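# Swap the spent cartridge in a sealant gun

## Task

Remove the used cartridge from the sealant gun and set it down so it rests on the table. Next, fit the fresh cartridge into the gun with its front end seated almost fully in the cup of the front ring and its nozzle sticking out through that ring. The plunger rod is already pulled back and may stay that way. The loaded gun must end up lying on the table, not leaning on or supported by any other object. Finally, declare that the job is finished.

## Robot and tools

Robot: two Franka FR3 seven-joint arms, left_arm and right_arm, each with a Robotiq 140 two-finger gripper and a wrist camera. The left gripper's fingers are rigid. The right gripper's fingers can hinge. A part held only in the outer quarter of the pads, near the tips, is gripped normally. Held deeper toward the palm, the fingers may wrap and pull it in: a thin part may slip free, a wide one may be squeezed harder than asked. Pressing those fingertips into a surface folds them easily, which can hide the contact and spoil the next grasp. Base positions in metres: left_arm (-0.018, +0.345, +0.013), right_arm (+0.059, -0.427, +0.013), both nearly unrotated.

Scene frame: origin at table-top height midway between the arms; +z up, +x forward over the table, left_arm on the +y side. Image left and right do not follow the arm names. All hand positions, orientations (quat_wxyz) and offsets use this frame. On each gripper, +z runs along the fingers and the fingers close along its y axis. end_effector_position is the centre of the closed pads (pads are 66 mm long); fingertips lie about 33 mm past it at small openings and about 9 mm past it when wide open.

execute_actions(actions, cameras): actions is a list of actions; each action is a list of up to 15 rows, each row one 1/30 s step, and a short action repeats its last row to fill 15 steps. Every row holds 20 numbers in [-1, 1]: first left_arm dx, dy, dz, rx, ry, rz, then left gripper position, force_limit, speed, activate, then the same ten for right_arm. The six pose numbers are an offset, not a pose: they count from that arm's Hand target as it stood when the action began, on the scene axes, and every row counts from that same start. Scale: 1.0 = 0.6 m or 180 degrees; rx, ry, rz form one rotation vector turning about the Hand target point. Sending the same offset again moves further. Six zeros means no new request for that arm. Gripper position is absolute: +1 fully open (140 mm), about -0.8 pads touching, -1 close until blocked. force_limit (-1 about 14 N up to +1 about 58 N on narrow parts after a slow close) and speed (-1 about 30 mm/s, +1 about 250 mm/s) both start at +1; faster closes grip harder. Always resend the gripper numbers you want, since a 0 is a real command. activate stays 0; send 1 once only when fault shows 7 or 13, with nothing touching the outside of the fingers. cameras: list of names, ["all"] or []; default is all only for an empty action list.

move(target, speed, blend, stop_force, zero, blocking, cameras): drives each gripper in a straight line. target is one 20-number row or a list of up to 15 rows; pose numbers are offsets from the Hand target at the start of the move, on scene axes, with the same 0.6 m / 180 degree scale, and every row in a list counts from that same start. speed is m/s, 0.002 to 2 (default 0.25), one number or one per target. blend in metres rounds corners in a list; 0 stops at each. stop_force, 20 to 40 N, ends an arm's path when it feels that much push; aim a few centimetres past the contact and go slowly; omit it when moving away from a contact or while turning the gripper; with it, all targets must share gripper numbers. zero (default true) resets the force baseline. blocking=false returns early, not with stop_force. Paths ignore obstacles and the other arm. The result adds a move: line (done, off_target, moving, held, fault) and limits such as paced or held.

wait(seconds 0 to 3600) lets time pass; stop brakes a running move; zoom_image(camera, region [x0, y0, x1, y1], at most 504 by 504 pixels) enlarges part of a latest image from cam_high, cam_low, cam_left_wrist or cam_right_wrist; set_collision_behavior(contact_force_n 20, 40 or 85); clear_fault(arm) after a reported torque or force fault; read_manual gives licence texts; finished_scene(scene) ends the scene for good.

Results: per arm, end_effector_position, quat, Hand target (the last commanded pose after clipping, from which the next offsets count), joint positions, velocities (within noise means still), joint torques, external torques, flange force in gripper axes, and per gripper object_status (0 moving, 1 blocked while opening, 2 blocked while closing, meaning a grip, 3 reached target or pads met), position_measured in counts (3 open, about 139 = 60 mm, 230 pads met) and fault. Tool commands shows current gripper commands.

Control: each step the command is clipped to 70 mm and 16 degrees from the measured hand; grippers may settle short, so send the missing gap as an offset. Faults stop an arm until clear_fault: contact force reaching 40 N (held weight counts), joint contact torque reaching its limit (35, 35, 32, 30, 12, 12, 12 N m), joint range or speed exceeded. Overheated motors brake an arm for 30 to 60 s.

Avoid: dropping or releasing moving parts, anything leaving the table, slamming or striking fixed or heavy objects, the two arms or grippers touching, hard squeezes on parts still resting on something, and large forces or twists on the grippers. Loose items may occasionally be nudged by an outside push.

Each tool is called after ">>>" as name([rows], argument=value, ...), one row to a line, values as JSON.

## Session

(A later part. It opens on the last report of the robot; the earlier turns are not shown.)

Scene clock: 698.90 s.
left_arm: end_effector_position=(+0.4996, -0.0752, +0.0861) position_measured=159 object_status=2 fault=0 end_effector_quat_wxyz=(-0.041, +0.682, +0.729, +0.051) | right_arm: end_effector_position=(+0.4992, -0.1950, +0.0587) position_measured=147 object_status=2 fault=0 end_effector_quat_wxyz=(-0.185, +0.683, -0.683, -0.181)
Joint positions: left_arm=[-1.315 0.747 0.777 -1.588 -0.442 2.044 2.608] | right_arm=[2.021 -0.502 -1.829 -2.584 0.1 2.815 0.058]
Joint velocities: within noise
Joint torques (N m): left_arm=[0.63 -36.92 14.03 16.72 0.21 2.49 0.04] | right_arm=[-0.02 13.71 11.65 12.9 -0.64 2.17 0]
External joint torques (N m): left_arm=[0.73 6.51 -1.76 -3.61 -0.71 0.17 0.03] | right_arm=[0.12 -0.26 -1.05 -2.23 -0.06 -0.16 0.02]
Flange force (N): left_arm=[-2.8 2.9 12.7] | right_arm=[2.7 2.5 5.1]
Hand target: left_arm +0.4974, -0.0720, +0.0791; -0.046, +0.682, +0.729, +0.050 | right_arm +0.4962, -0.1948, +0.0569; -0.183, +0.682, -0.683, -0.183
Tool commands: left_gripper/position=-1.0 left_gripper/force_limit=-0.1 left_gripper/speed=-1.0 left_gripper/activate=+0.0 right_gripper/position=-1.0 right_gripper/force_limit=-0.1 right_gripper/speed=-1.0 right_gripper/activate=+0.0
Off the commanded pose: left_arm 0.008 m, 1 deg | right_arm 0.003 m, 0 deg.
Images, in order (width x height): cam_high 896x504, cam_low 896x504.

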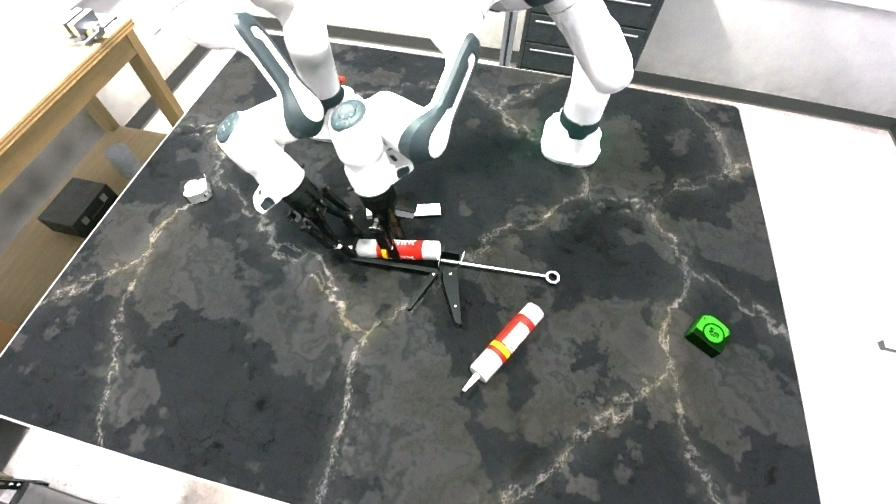

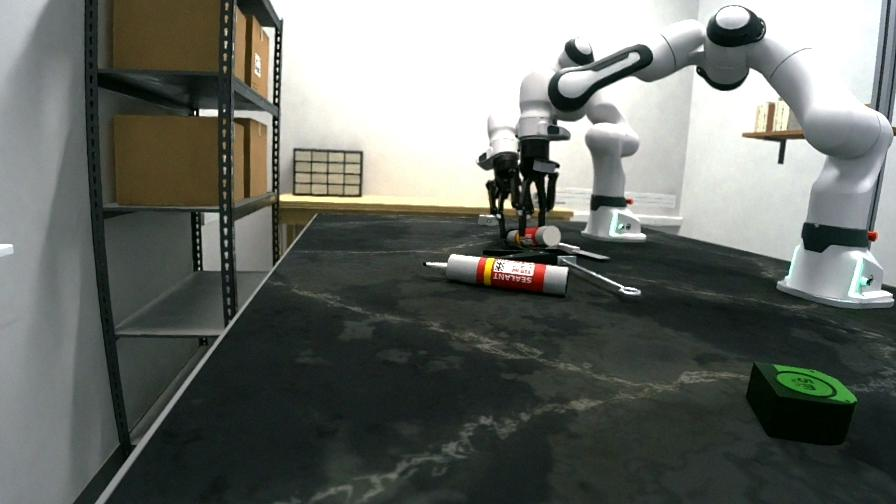

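>>> move([
  [0.0,-0.002,0.019,0.0222,0,0,-1,-0.1,-1,0,0,0,0,0,0,0,-1,-0.1,-1,0],
  [0.0,-0.0103,0.0175,0.0222,0,0,-1,-0.1,-1,0,0,0,0,0,0,0,-1,-0.1,-1,0],
], speed=0.01, cameras=["cam_right_wrist","cam_high"])

>>> zoom_image(camera="cam_right_wrist", region=[320, 100, 600, 300])

>>> zoom_image(camera="cam_high", region=[330, 200, 490, 300])

Scene clock: 711.67 s.
left_arm: end_effector_position=(+0.4969, -0.0779, +0.0880) position_measured=159 object_status=2 fault=0 end_effector_quat_wxyz=(-0.071, +0.681, +0.725, +0.077) | right_arm: end_effector_position=(+0.4989, -0.1941, +0.0589) position_measured=147 object_status=2 fault=0 end_effector_quat_wxyz=(-0.186, +0.683, -0.683, -0.181)
Joint positions: left_arm=[-1.317 0.809 0.789 -1.488 -0.408 1.946 2.567] | right_arm=[2.022 -0.502 -1.829 -2.584 0.1 2.815 0.058]
Joint velocities: left_arm=[0.001 0.001 0 0.002 0 -0.004 -0.003] | right_arm=[within noise]
Joint torques (N m): left_arm=[-0.19 -43.39 18.17 21.89 0.82 1.88 -0.2] | right_arm=[-1.18 14.19 11.69 13.02 -0.72 2.02 0.02]
External joint torques (N m): left_arm=[-0.36 1.94 1.32 1.88 -0.26 -0.29 -0.21] | right_arm=[-1.25 0.19 -1.21 -2.08 -0.13 -0.3 0.03]
Flange force (N): left_arm=[-11.0 9.8 -2.2] | right_arm=[3.7 6.4 -3.0]
Hand target: left_arm +0.4974, -0.0782, +0.0896; -0.070, +0.680, +0.726, +0.076 | right_arm +0.4962, -0.1948, +0.0569; -0.183, +0.682, -0.683, -0.183
Off the commanded pose: left_arm 0.002 m, 0 deg | right_arm 0.003 m, 0 deg.
move: done
cam_right_wrist: T_world_to_cam=[[-0.99909, -0.03777, -0.01998, 0.50126], [-0.03821, 0.58051, 0.81336, 0.07348], [-0.01912, 0.81338, -0.58142, 0.34297]] pos_world=[0.51016, -0.30268, 0.14966]
Images, in order (width x height): cam_high 896x504, cam_right_wrist 896x504.

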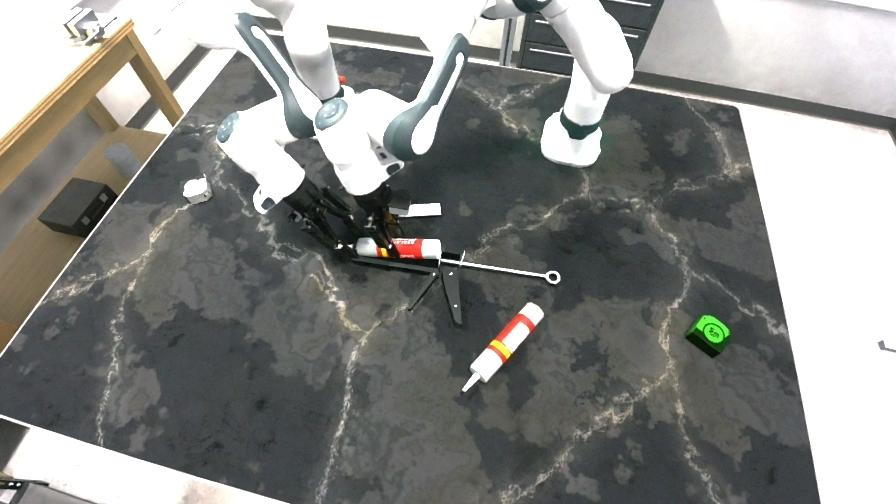

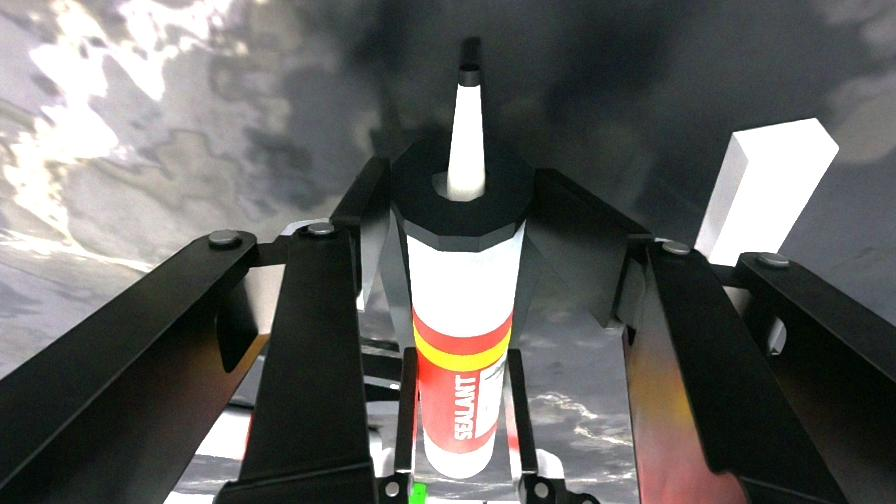

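Scaled by 1.800 from the camera's image (finer frame: 1280x720).

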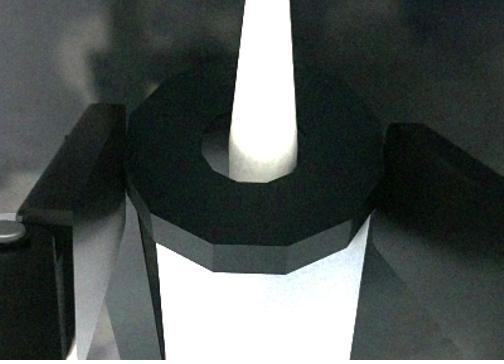

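Scaled by 3.150 from the camera's image (finer frame: 1280x720).

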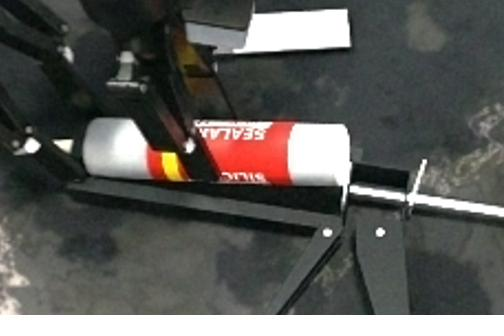

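>>> move(target=[0.002,-0.0067,-0.0014,0,0,0,-1,-0.1,-1,0,0,0,0,0,0,0,-1,-0.1,-1,0], speed=0.01, cameras=["cam_right_wrist","cam_high"])

>>> zoom_image(camera="cam_right_wrist", region=[320, 100, 600, 300])

>>> zoom_image(camera="cam_high", region=[330, 200, 490, 300])

Scene clock: 722.93 s.
left_arm: end_effector_position=(+0.4981, -0.0819, +0.0872) position_measured=159 object_status=2 fault=0 end_effector_quat_wxyz=(-0.071, +0.681, +0.725, +0.077) | right_arm: end_effector_position=(+0.4989, -0.1941, +0.0589) position_measured=147 object_status=2 fault=0 end_effector_quat_wxyz=(-0.186, +0.683, -0.683, -0.181)
Joint positions: left_arm=[-1.311 0.822 0.786 -1.468 -0.413 1.938 2.564] | right_arm=[2.022 -0.502 -1.829 -2.584 0.1 2.815 0.058]
Joint velocities: left_arm=[0.001 0 0.001 0 -0.002 -0.003 -0.003] | right_arm=[within noise]
Joint torques (N m): left_arm=[-0.49 -43.65 18.25 21.38 0.82 1.94 -0.24] | right_arm=[-1.12 14.15 11.64 12.96 -0.71 2.03 -0.03]
External joint torques (N m): left_arm=[-0.48 1.91 1.55 1.5 -0.26 -0.21 -0.25] | right_arm=[-1 0.16 -1.07 -2.12 -0.14 -0.29 -0.02]
Flange force (N): left_arm=[-9.1 7.7 -1.7] | right_arm=[3.4 6.1 -2.2]
Hand target: left_arm +0.4986, -0.0822, +0.0888; -0.070, +0.680, +0.726, +0.076 | right_arm +0.4962, -0.1948, +0.0569; -0.183, +0.682, -0.683, -0.183
Off the commanded pose: left_arm 0.002 m, 0 deg | right_arm 0.003 m, 0 deg.
move: done
cam_right_wrist: T_world_to_cam=[[-0.99909, -0.03777, -0.01998, 0.50126], [-0.03821, 0.58051, 0.81336, 0.07348], [-0.01912, 0.81338, -0.58142, 0.34297]] pos_world=[0.51016, -0.30268, 0.14966]
Images, in order (width x height): cam_high 896x504, cam_right_wrist 896x504.

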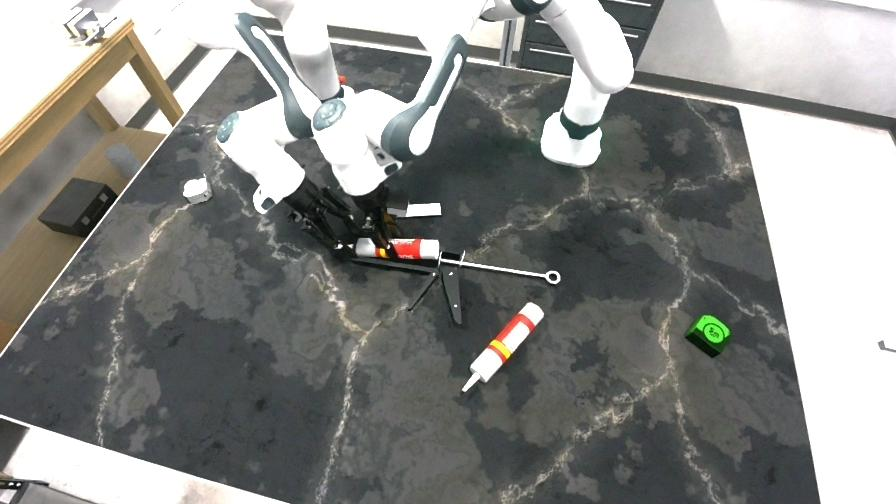

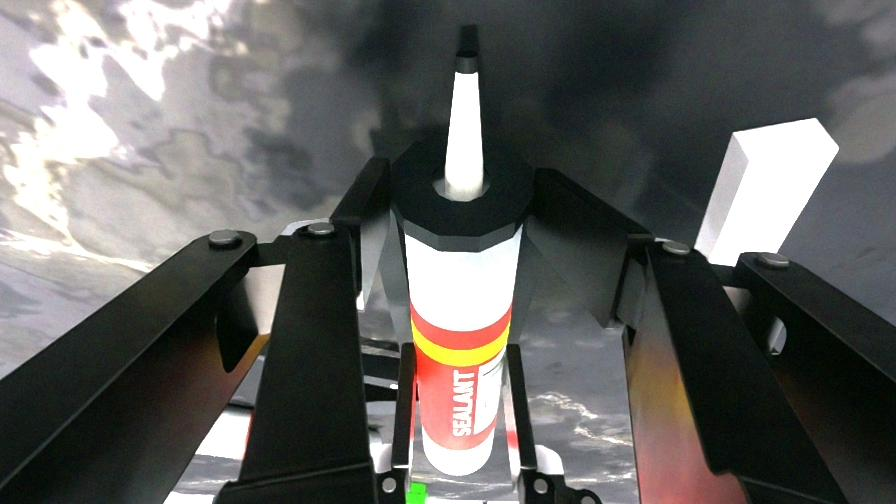

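Scaled by 1.800 from the camera's image (finer frame: 1280x720).

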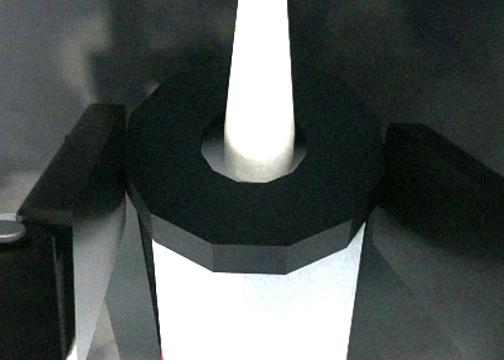

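Scaled by 3.150 from the camera's image (finer frame: 1280x720).

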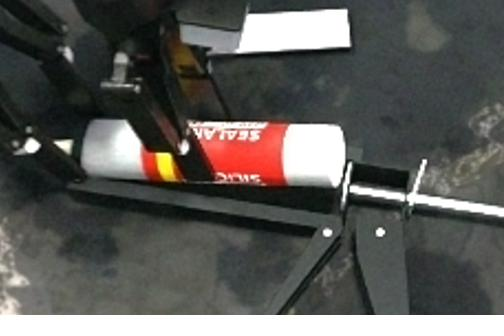

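>>> move(target=[0.0,-0.005,-0.0014,0,0,0,-1,-0.1,-1,0,0,0,0,0,0,0,-1,-0.1,-1,0], speed=0.01, cameras=["cam_right_wrist","cam_high"])

>>> zoom_image(camera="cam_right_wrist", region=[320, 100, 600, 300])

>>> zoom_image(camera="cam_high", region=[330, 200, 490, 300])

Scene clock: 728.57 s.
left_arm: end_effector_position=(+0.4983, -0.0838, +0.0861) position_measured=159 object_status=2 fault=0 end_effector_quat_wxyz=(-0.071, +0.681, +0.725, +0.077) | right_arm: end_effector_position=(+0.4989, -0.1941, +0.0589) position_measured=147 object_status=2 fault=0 end_effector_quat_wxyz=(-0.186, +0.683, -0.683, -0.181)
Joint positions: left_arm=[-1.309 0.83 0.785 -1.457 -0.416 1.932 2.561] | right_arm=[2.022 -0.502 -1.829 -2.584 0.1 2.815 0.058]
Joint torques (N m): left_arm=[-0.66 -43.98 18.02 21.99 0.71 2.09 -0.21] | right_arm=[-1.14 14.23 11.72 12.94 -0.7 2.01 -0.01]
External joint torques (N m): left_arm=[-0.71 2.16 1.11 1.98 -0.37 -0.08 -0.22] | right_arm=[-1.08 0.25 -1.07 -2.17 -0.12 -0.31 0]
Flange force (N): left_arm=[-11.8 9.7 -1.6] | right_arm=[3.3 6.6 -2.9]
Hand target: left_arm +0.4986, -0.0852, +0.0879; -0.070, +0.680, +0.726, +0.076 | right_arm +0.4962, -0.1948, +0.0569; -0.183, +0.682, -0.683, -0.183
Off the commanded pose: left_arm 0.002 m, 0 deg | right_arm 0.003 m, 0 deg.
move: done
cam_right_wrist: T_world_to_cam=[[-0.99909, -0.03777, -0.01998, 0.50126], [-0.03821, 0.58051, 0.81336, 0.07348], [-0.01912, 0.81338, -0.58142, 0.34297]] pos_world=[0.51016, -0.30268, 0.14966]
Images, in order (width x height): cam_high 896x504, cam_right_wrist 896x504.

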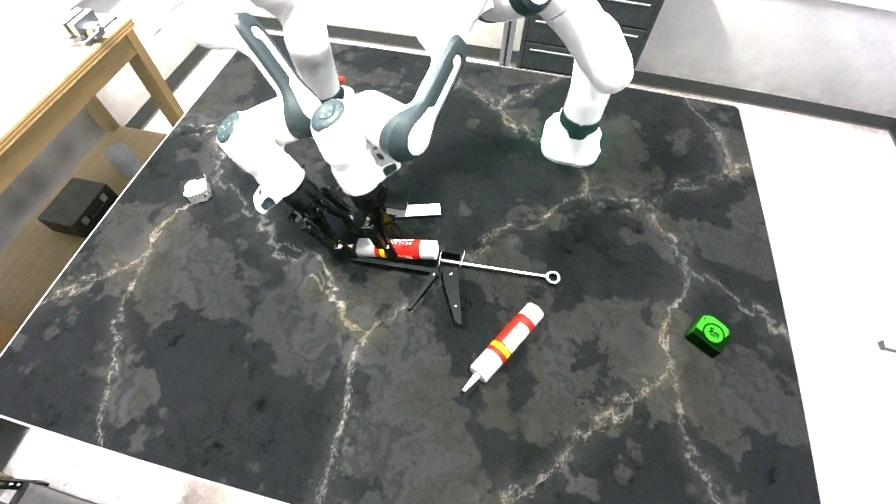

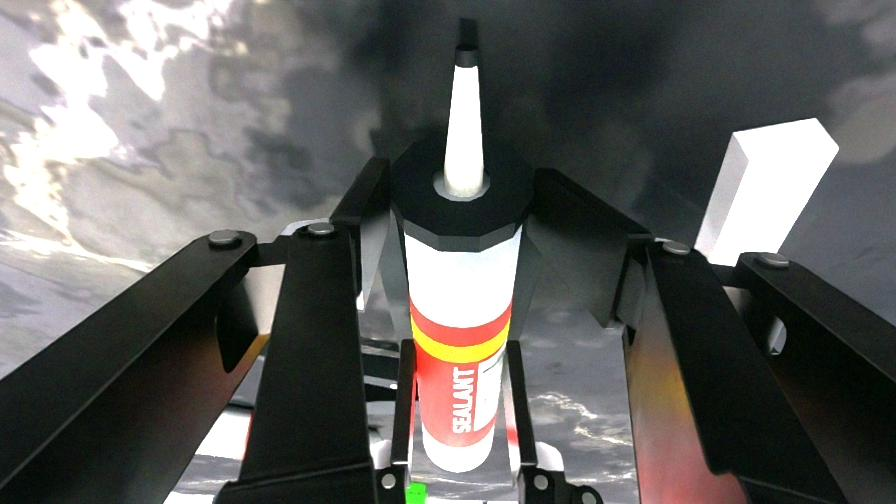

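Scaled by 1.800 from the camera's image (finer frame: 1280x720).

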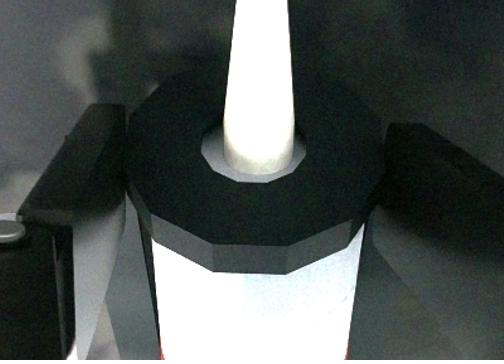

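Scaled by 3.150 from the camera's image (finer frame: 1280x720).

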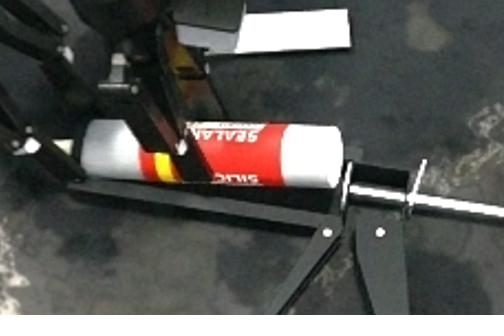

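>>> move(target=[0.0,0.0045,-0.0115,-0.0222,0,0,-1,-0.1,-1,0,0,0,0,0,0,0,-1,-0.1,-1,0], speed=0.01, cameras=["cam_right_wrist","cam_high"])

>>> zoom_image(camera="cam_right_wrist", region=[320, 100, 600, 300])

>>> zoom_image(camera="cam_high", region=[330, 200, 490, 300])

Scene clock: 738.40 s.
left_arm: end_effector_position=(+0.4978, -0.0798, +0.0787) position_measured=159 object_status=2 fault=0 end_effector_quat_wxyz=(-0.050, +0.679, +0.730, +0.052) | right_arm: end_effector_position=(+0.4989, -0.1941, +0.0589) position_measured=147 object_status=2 fault=0 end_effector_quat_wxyz=(-0.186, +0.683, -0.683, -0.181)
Joint positions: left_arm=[-1.306 0.78 0.771 -1.552 -0.45 2.02 2.594] | right_arm=[2.022 -0.502 -1.829 -2.584 0.1 2.815 0.058]
Joint velocities: left_arm=[0 0 0 -0.001 -0.002 0.004 0.006] | right_arm=[within noise]
Joint torques (N m): left_arm=[-0.85 -44.28 16.13 20.88 0.45 2.52 0.17] | right_arm=[-1.11 14.18 11.66 13.19 -0.69 2.02 -0.03]
External joint torques (N m): left_arm=[-0.66 0.2 0.06 0.66 -0.5 0.24 0.17] | right_arm=[-0.99 0.2 -1.07 -1.94 -0.12 -0.31 -0.02]
Flange force (N): left_arm=[-2.0 1.1 0.2] | right_arm=[3.2 5.5 -2.2]
Hand target: left_arm +0.4986, -0.0825, +0.0810; -0.046, +0.682, +0.729, +0.050 | right_arm +0.4962, -0.1948, +0.0569; -0.183, +0.682, -0.683, -0.183
Off the commanded pose: left_arm 0.004 m, 1 deg | right_arm 0.003 m, 0 deg.
move: off_target (left_arm)
cam_right_wrist: T_world_to_cam=[[-0.99909, -0.03777, -0.01998, 0.50126], [-0.03821, 0.58051, 0.81336, 0.07348], [-0.01912, 0.81338, -0.58142, 0.34297]] pos_world=[0.51016, -0.30268, 0.14966]
Images, in order (width x height): cam_high 896x504, cam_right_wrist 896x504.

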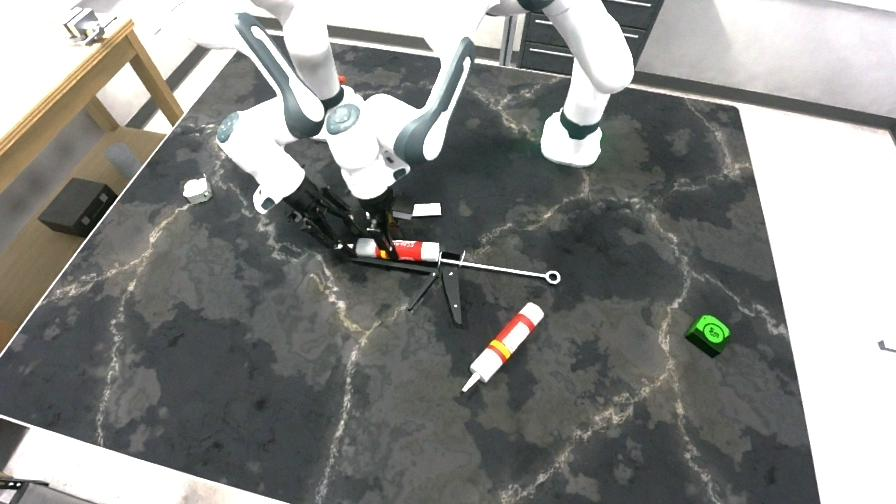

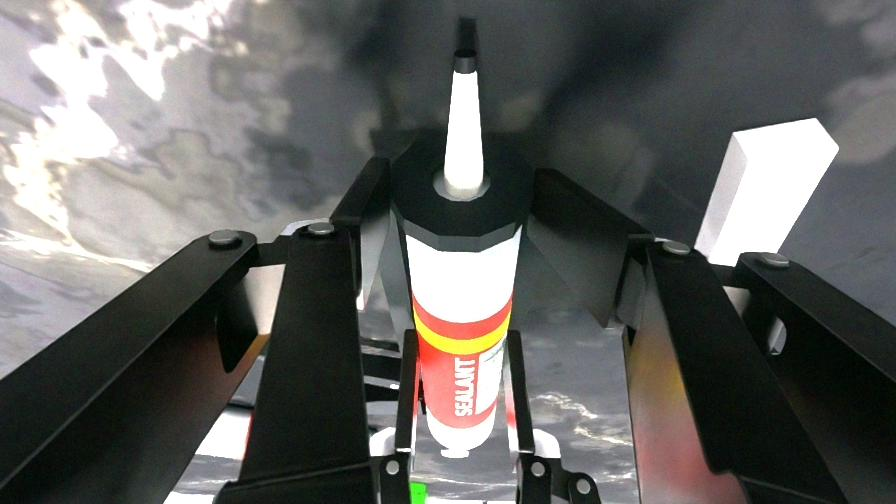

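Scaled by 1.800 from the camera's image (finer frame: 1280x720).

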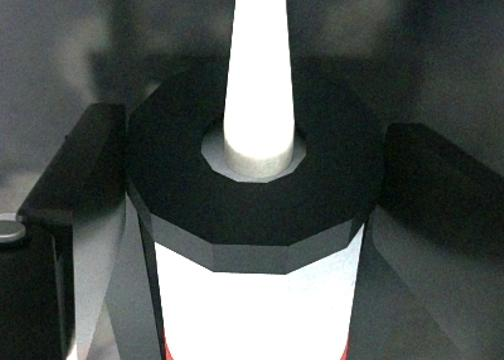

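Scaled by 3.150 from the camera's image (finer frame: 1280x720).

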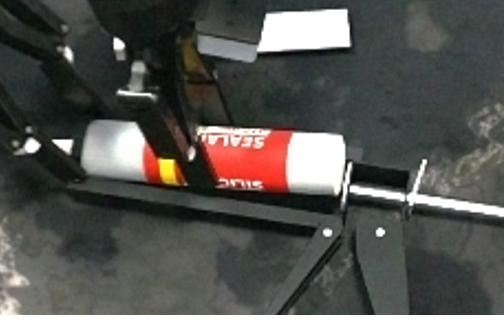

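>>> move(target=[0.0,0.005,-0.0117,-0.0222,0,0,-1,-0.1,-1,0,0,0,0,0,0,0,-1,-0.1,-1,0], speed=0.01, cameras=["cam_right_wrist","cam_high"])

>>> zoom_image(camera="cam_right_wrist", region=[320, 100, 600, 300])

>>> zoom_image(camera="cam_right_wrist", region=[360, 384, 560, 504])

>>> zoom_image(camera="cam_high", region=[330, 200, 490, 300])

Scene clock: 749.33 s.
left_arm: end_effector_position=(+0.4980, -0.0758, +0.0714) position_measured=159 object_status=2 fault=0 end_effector_quat_wxyz=(-0.027, +0.680, +0.732, +0.027) | right_arm: end_effector_position=(+0.4989, -0.1941, +0.0589) position_measured=147 object_status=2 fault=0 end_effector_quat_wxyz=(-0.186, +0.683, -0.683, -0.181)
Joint positions: left_arm=[-1.291 0.73 0.746 -1.641 -0.486 2.109 2.643] | right_arm=[2.022 -0.502 -1.829 -2.584 0.1 2.815 0.058]
Joint velocities: left_arm=[0 -0.002 -0.001 -0.003 0.001 0.004 0.005] | right_arm=[within noise]
Joint torques (N m): left_arm=[-1.5 -43.07 14.86 21.57 0.16 2.71 0.14] | right_arm=[-1.12 14.17 11.72 13.09 -0.69 2.01 0.06]
External joint torques (N m): left_arm=[-1.44 -0.07 -0.28 1.28 -0.67 0.32 0.13] | right_arm=[-1.03 0.2 -1.03 -2.05 -0.11 -0.32 0.07]
Flange force (N): left_arm=[-3.3 0.9 -0.1] | right_arm=[3.1 6.1 -2.7]
Hand target: left_arm +0.4986, -0.0795, +0.0740; -0.022, +0.683, +0.730, +0.025 | right_arm +0.4962, -0.1948, +0.0569; -0.183, +0.682, -0.683, -0.183
Off the commanded pose: left_arm 0.005 m, 1 deg | right_arm 0.003 m, 0 deg.
move: off_target (left_arm)
cam_right_wrist: T_world_to_cam=[[-0.99909, -0.03777, -0.01998, 0.50126], [-0.03821, 0.58051, 0.81336, 0.07348], [-0.01912, 0.81338, -0.58142, 0.34297]] pos_world=[0.51016, -0.30268, 0.14966]
Images, in order (width x height): cam_high 896x504, cam_right_wrist 896x504.

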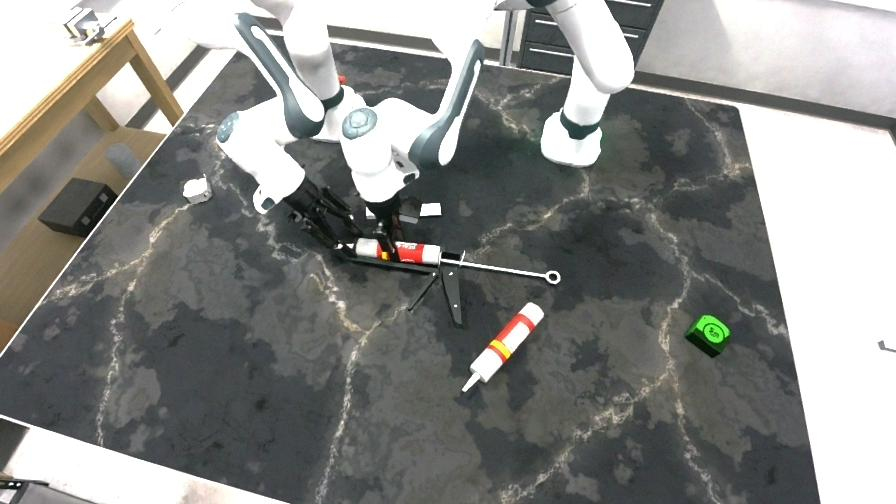

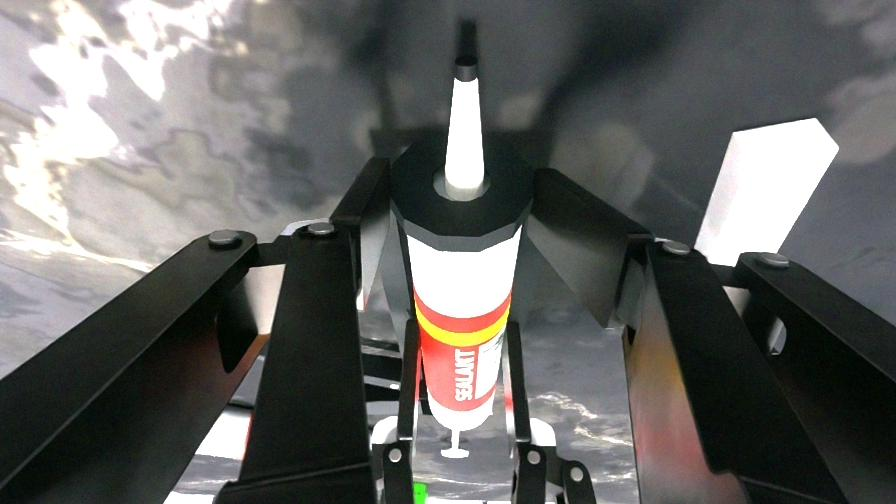

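Scaled by 1.800 from the camera's image (finer frame: 1280x720).

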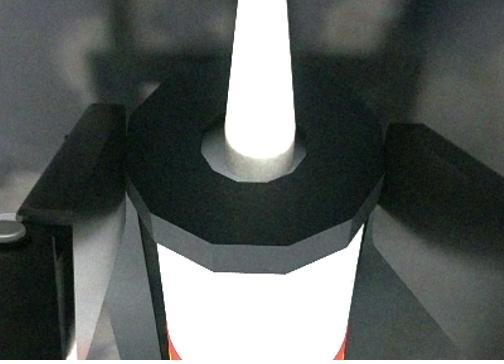

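Scaled by 2.520 from the camera's image (finer frame: 1280x720).

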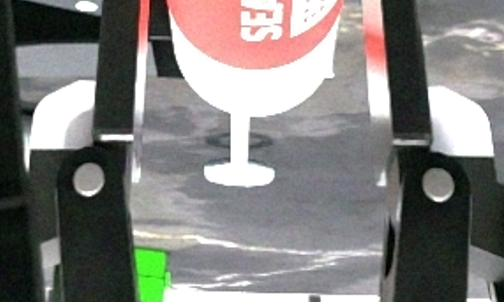

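Scaled by 3.150 from the camera's image (finer frame: 1280x720).

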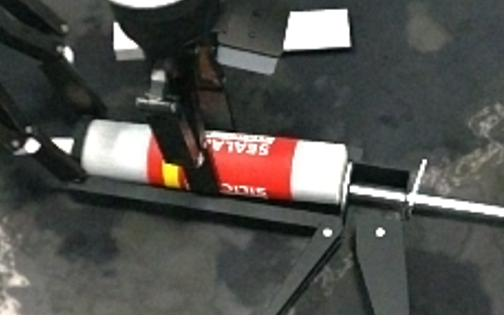

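>>> move(target=[0.0,-0.0067,-0.0,0,0,0,-1,-0.1,-1,0,0,0,0,0,0,0,-1,-0.1,-1,0], speed=0.01, cameras=["cam_right_wrist","cam_high"])

>>> zoom_image(camera="cam_right_wrist", region=[320, 100, 600, 300])

>>> zoom_image(camera="cam_high", region=[330, 200, 490, 300])

Scene clock: 758.90 s.
left_arm: end_effector_position=(+0.4991, -0.0802, +0.0723) position_measured=159 object_status=2 fault=0 end_effector_quat_wxyz=(-0.024, +0.682, +0.730, +0.027) | right_arm: end_effector_position=(+0.4989, -0.1941, +0.0589) position_measured=147 object_status=2 fault=0 end_effector_quat_wxyz=(-0.186, +0.683, -0.683, -0.181)
Joint positions: left_arm=[-1.289 0.733 0.743 -1.631 -0.487 2.109 2.644] | right_arm=[2.022 -0.502 -1.829 -2.584 0.1 2.815 0.058]
Joint torques (N m): left_arm=[-1.17 -41.43 15.09 22.1 0.28 2.42 -0.11] | right_arm=[-1.07 14.1 11.79 13.13 -0.68 2.01 0.01]
External joint torques (N m): left_arm=[-1.18 1.88 -0.09 1.78 -0.55 0.02 -0.11] | right_arm=[-0.98 0.14 -0.95 -1.95 -0.1 -0.3 0.02]
Flange force (N): left_arm=[-9.7 7.4 1.4] | right_arm=[3.0 5.9 -2.6]
Hand target: left_arm +0.4986, -0.0836, +0.0740; -0.022, +0.683, +0.730, +0.025 | right_arm +0.4962, -0.1948, +0.0569; -0.183, +0.682, -0.683, -0.183
Off the commanded pose: left_arm 0.004 m, 0 deg | right_arm 0.003 m, 0 deg.
move: off_target (left_arm)
cam_right_wrist: T_world_to_cam=[[-0.99909, -0.03777, -0.01998, 0.50126], [-0.03821, 0.58051, 0.81336, 0.07348], [-0.01912, 0.81338, -0.58142, 0.34297]] pos_world=[0.51016, -0.30268, 0.14966]
Images, in order (width x height): cam_high 896x504, cam_right_wrist 896x504.

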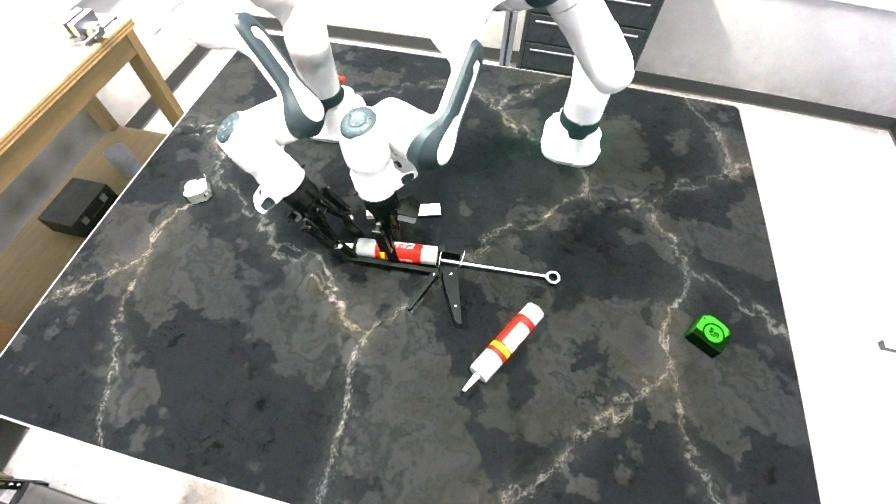

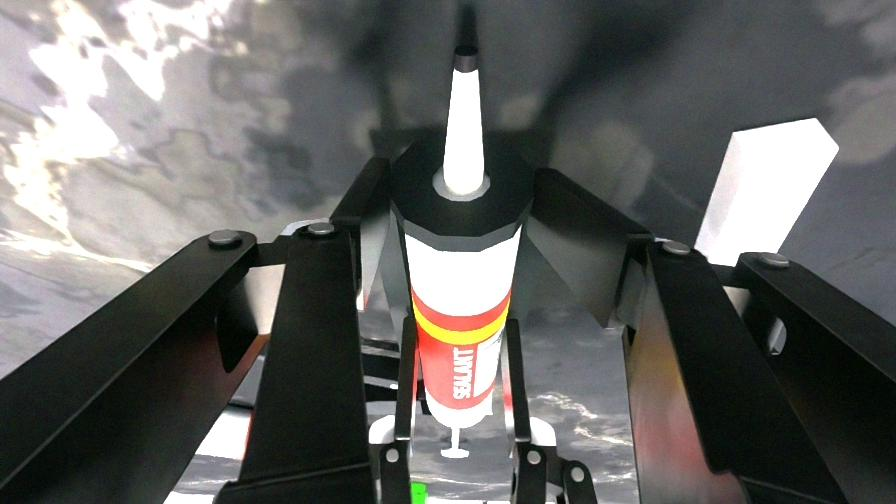

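Scaled by 1.800 from the camera's image (finer frame: 1280x720).

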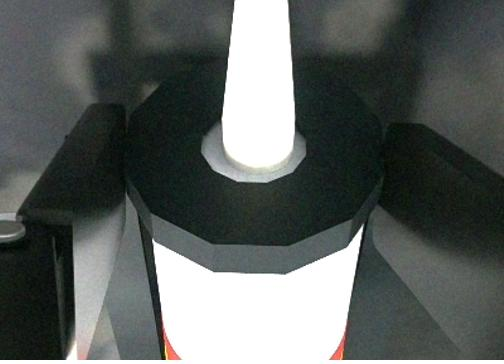

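Scaled by 3.150 from the camera's image (finer frame: 1280x720).

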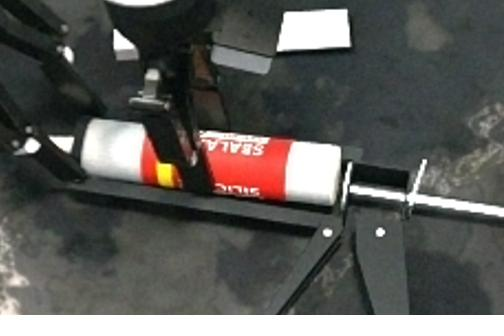

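>>> move(target=[0.0,0.003,-0.0117,-0.0222,0,0,-1,-0.1,-1,0,0,0,0,0,0,0,-1,-0.1,-1,0], speed=0.01, cameras=["cam_right_wrist","cam_high"])

>>> zoom_image(camera="cam_right_wrist", region=[320, 100, 600, 300])

>>> zoom_image(camera="cam_high", region=[330, 200, 490, 300])

Scene clock: 769.40 s.
left_arm: end_effector_position=(+0.4994, -0.0788, +0.0660) position_measured=159 object_status=2 fault=0 end_effector_quat_wxyz=(-0.001, +0.681, +0.733, +0.002) | right_arm: end_effector_position=(+0.4989, -0.1941, +0.0589) position_measured=147 object_status=2 fault=0 end_effector_quat_wxyz=(-0.186, +0.683, -0.683, -0.181)
Joint positions: left_arm=[-1.262 0.69 0.709 -1.703 -0.529 2.189 2.691] | right_arm=[2.022 -0.502 -1.829 -2.584 0.1 2.815 0.058]
Joint velocities: left_arm=[0.002 0 -0.002 -0.003 0.001 0.002 0.005] | right_arm=[within noise]
Joint torques (N m): left_arm=[-1.12 -42.09 13.67 20.76 0.05 2.71 0.23] | right_arm=[-1.13 14.15 11.84 13.29 -0.69 2.02 -0.01]
External joint torques (N m): left_arm=[-1.04 0.39 -0.38 0.25 -0.71 0.22 0.23] | right_arm=[-1.02 0.16 -0.88 -1.81 -0.11 -0.3 0]
Flange force (N): left_arm=[-1.0 -0.5 1.5] | right_arm=[2.9 5.9 -3.2]
Hand target: left_arm +0.4986, -0.0818, +0.0670; +0.001, +0.683, +0.730, -0.001 | right_arm +0.4962, -0.1948, +0.0569; -0.183, +0.682, -0.683, -0.183
Off the commanded pose: left_arm 0.003 m, 1 deg | right_arm 0.003 m, 0 deg.
move: done
cam_right_wrist: T_world_to_cam=[[-0.99909, -0.03777, -0.01998, 0.50126], [-0.03821, 0.58051, 0.81336, 0.07348], [-0.01912, 0.81338, -0.58142, 0.34297]] pos_world=[0.51016, -0.30268, 0.14966]
Images, in order (width x height): cam_high 896x504, cam_right_wrist 896x504.

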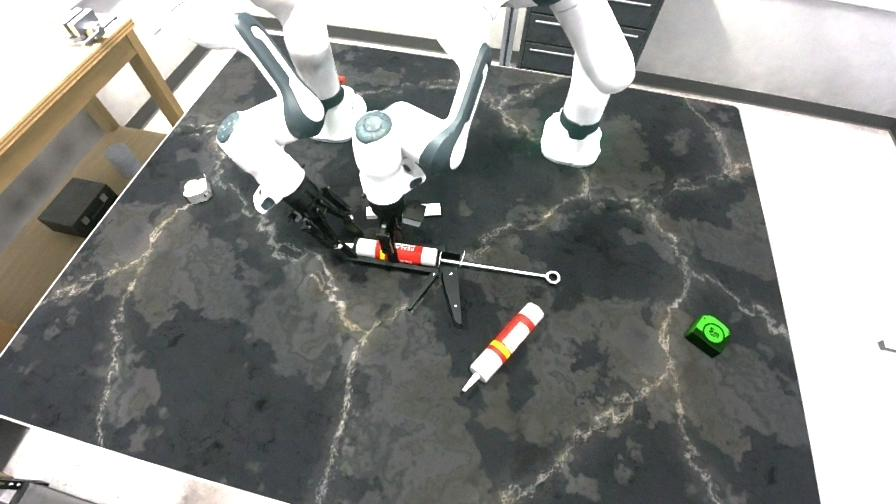

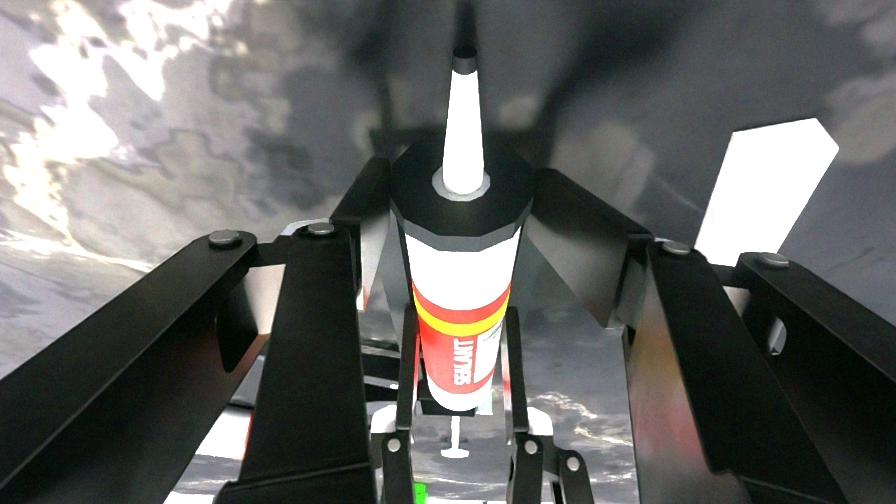

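Scaled by 1.800 from the camera's image (finer frame: 1280x720).

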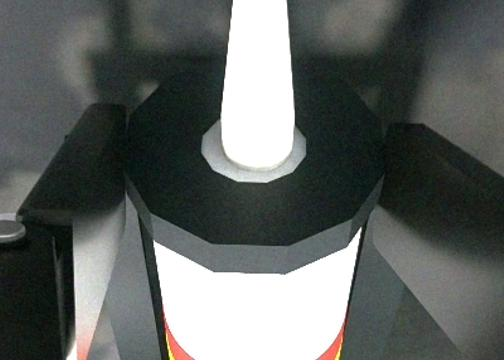

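Scaled by 3.150 from the camera's image (finer frame: 1280x720).

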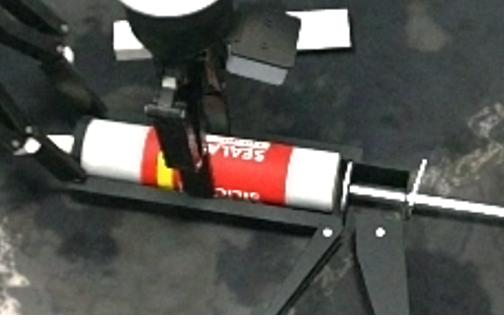

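>>> move([
  [0.0,-0.001,-0.007,0,0,0,-1,-0.1,-1,0,0,0,0,0,0,0,-1,-0.1,-1,0],
  [0.0,-0.0083,-0.007,0,0,0,-1,-0.1,-1,0,0,0,0,0,0,0,-1,-0.1,-1,0],
], speed=0.01, cameras=["cam_right_wrist","cam_high"])

>>> zoom_image(camera="cam_right_wrist", region=[320, 100, 600, 300])

>>> zoom_image(camera="cam_high", region=[330, 200, 490, 300])

Scene clock: 774.87 s.
left_arm: end_effector_position=(+0.5016, -0.0795, +0.0655) position_measured=159 object_status=2 fault=0 end_effector_quat_wxyz=(-0.001, +0.681, +0.732, +0.001) | right_arm: end_effector_position=(+0.4994, -0.1947, +0.0589) position_measured=147 object_status=2 fault=0 end_effector_quat_wxyz=(-0.186, +0.683, -0.683, -0.181)
Joint positions: left_arm=[-1.255 0.695 0.705 -1.693 -0.531 2.186 2.694] | right_arm=[2.022 -0.502 -1.829 -2.584 0.1 2.816 0.058]
Joint torques (N m): left_arm=[-2.77 -37.12 9.97 22.33 -0.67 3.81 -0.12] | right_arm=[-0.23 13.67 12.19 12.59 -0.55 2 0.02]
External joint torques (N m): left_arm=[-2.58 5.46 -3.96 1.87 -1.43 1.34 -0.12] | right_arm=[-0.13 -0.36 -0.57 -2.54 0.03 -0.33 0.03]
Flange force (N): left_arm=[-16.6 11.9 13.3] | right_arm=[2.2 5.9 0.6]
Hand target: left_arm +0.4986, -0.0867, +0.0628; +0.001, +0.683, +0.730, -0.001 | right_arm +0.4962, -0.1948, +0.0569; -0.183, +0.682, -0.683, -0.183
Off the commanded pose: left_arm 0.008 m, 0 deg | right_arm 0.004 m, 0 deg.
move: off_target (left_arm)
cam_right_wrist: T_world_to_cam=[[-0.99914, -0.03639, -0.0201, 0.50199], [-0.03751, 0.58057, 0.81334, 0.07358], [-0.01792, 0.81339, -0.58144, 0.3428]] pos_world=[0.51046, -0.30329, 0.14956]
Images, in order (width x height): cam_high 896x504, cam_right_wrist 896x504.

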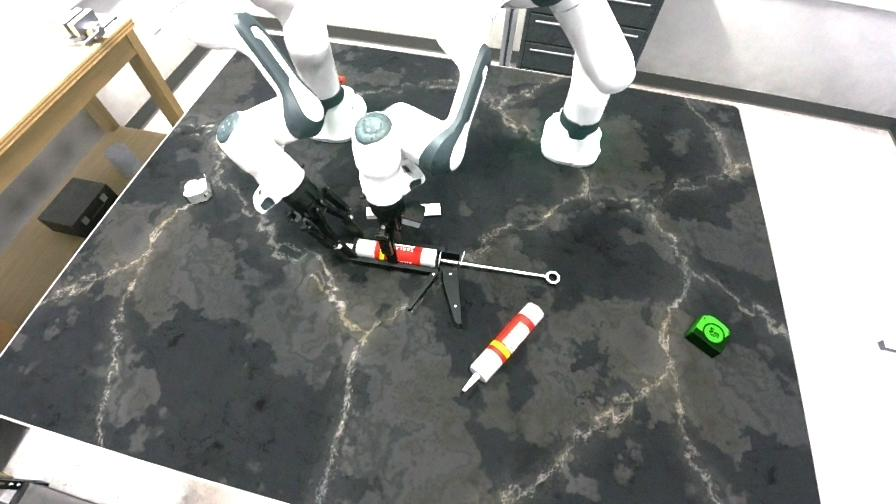

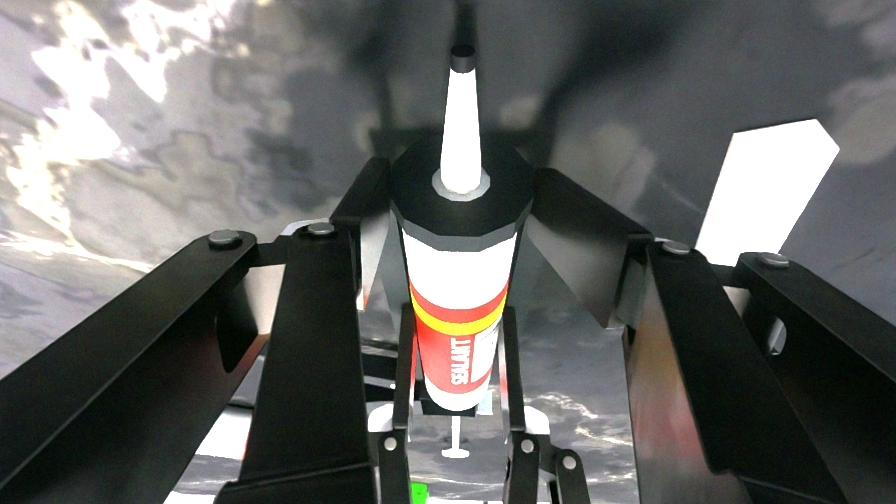

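Scaled by 1.800 from the camera's image (finer frame: 1280x720).

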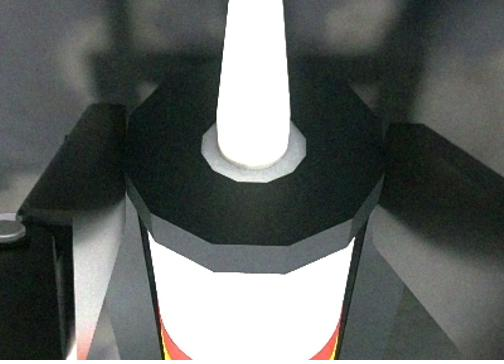

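Scaled by 3.150 from the camera's image (finer frame: 1280x720).

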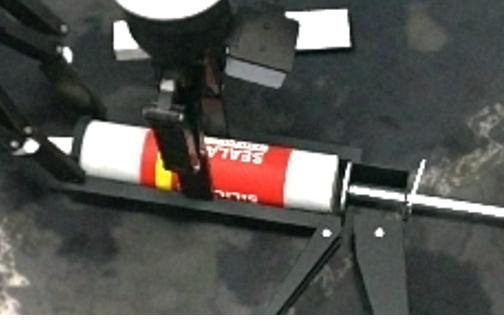

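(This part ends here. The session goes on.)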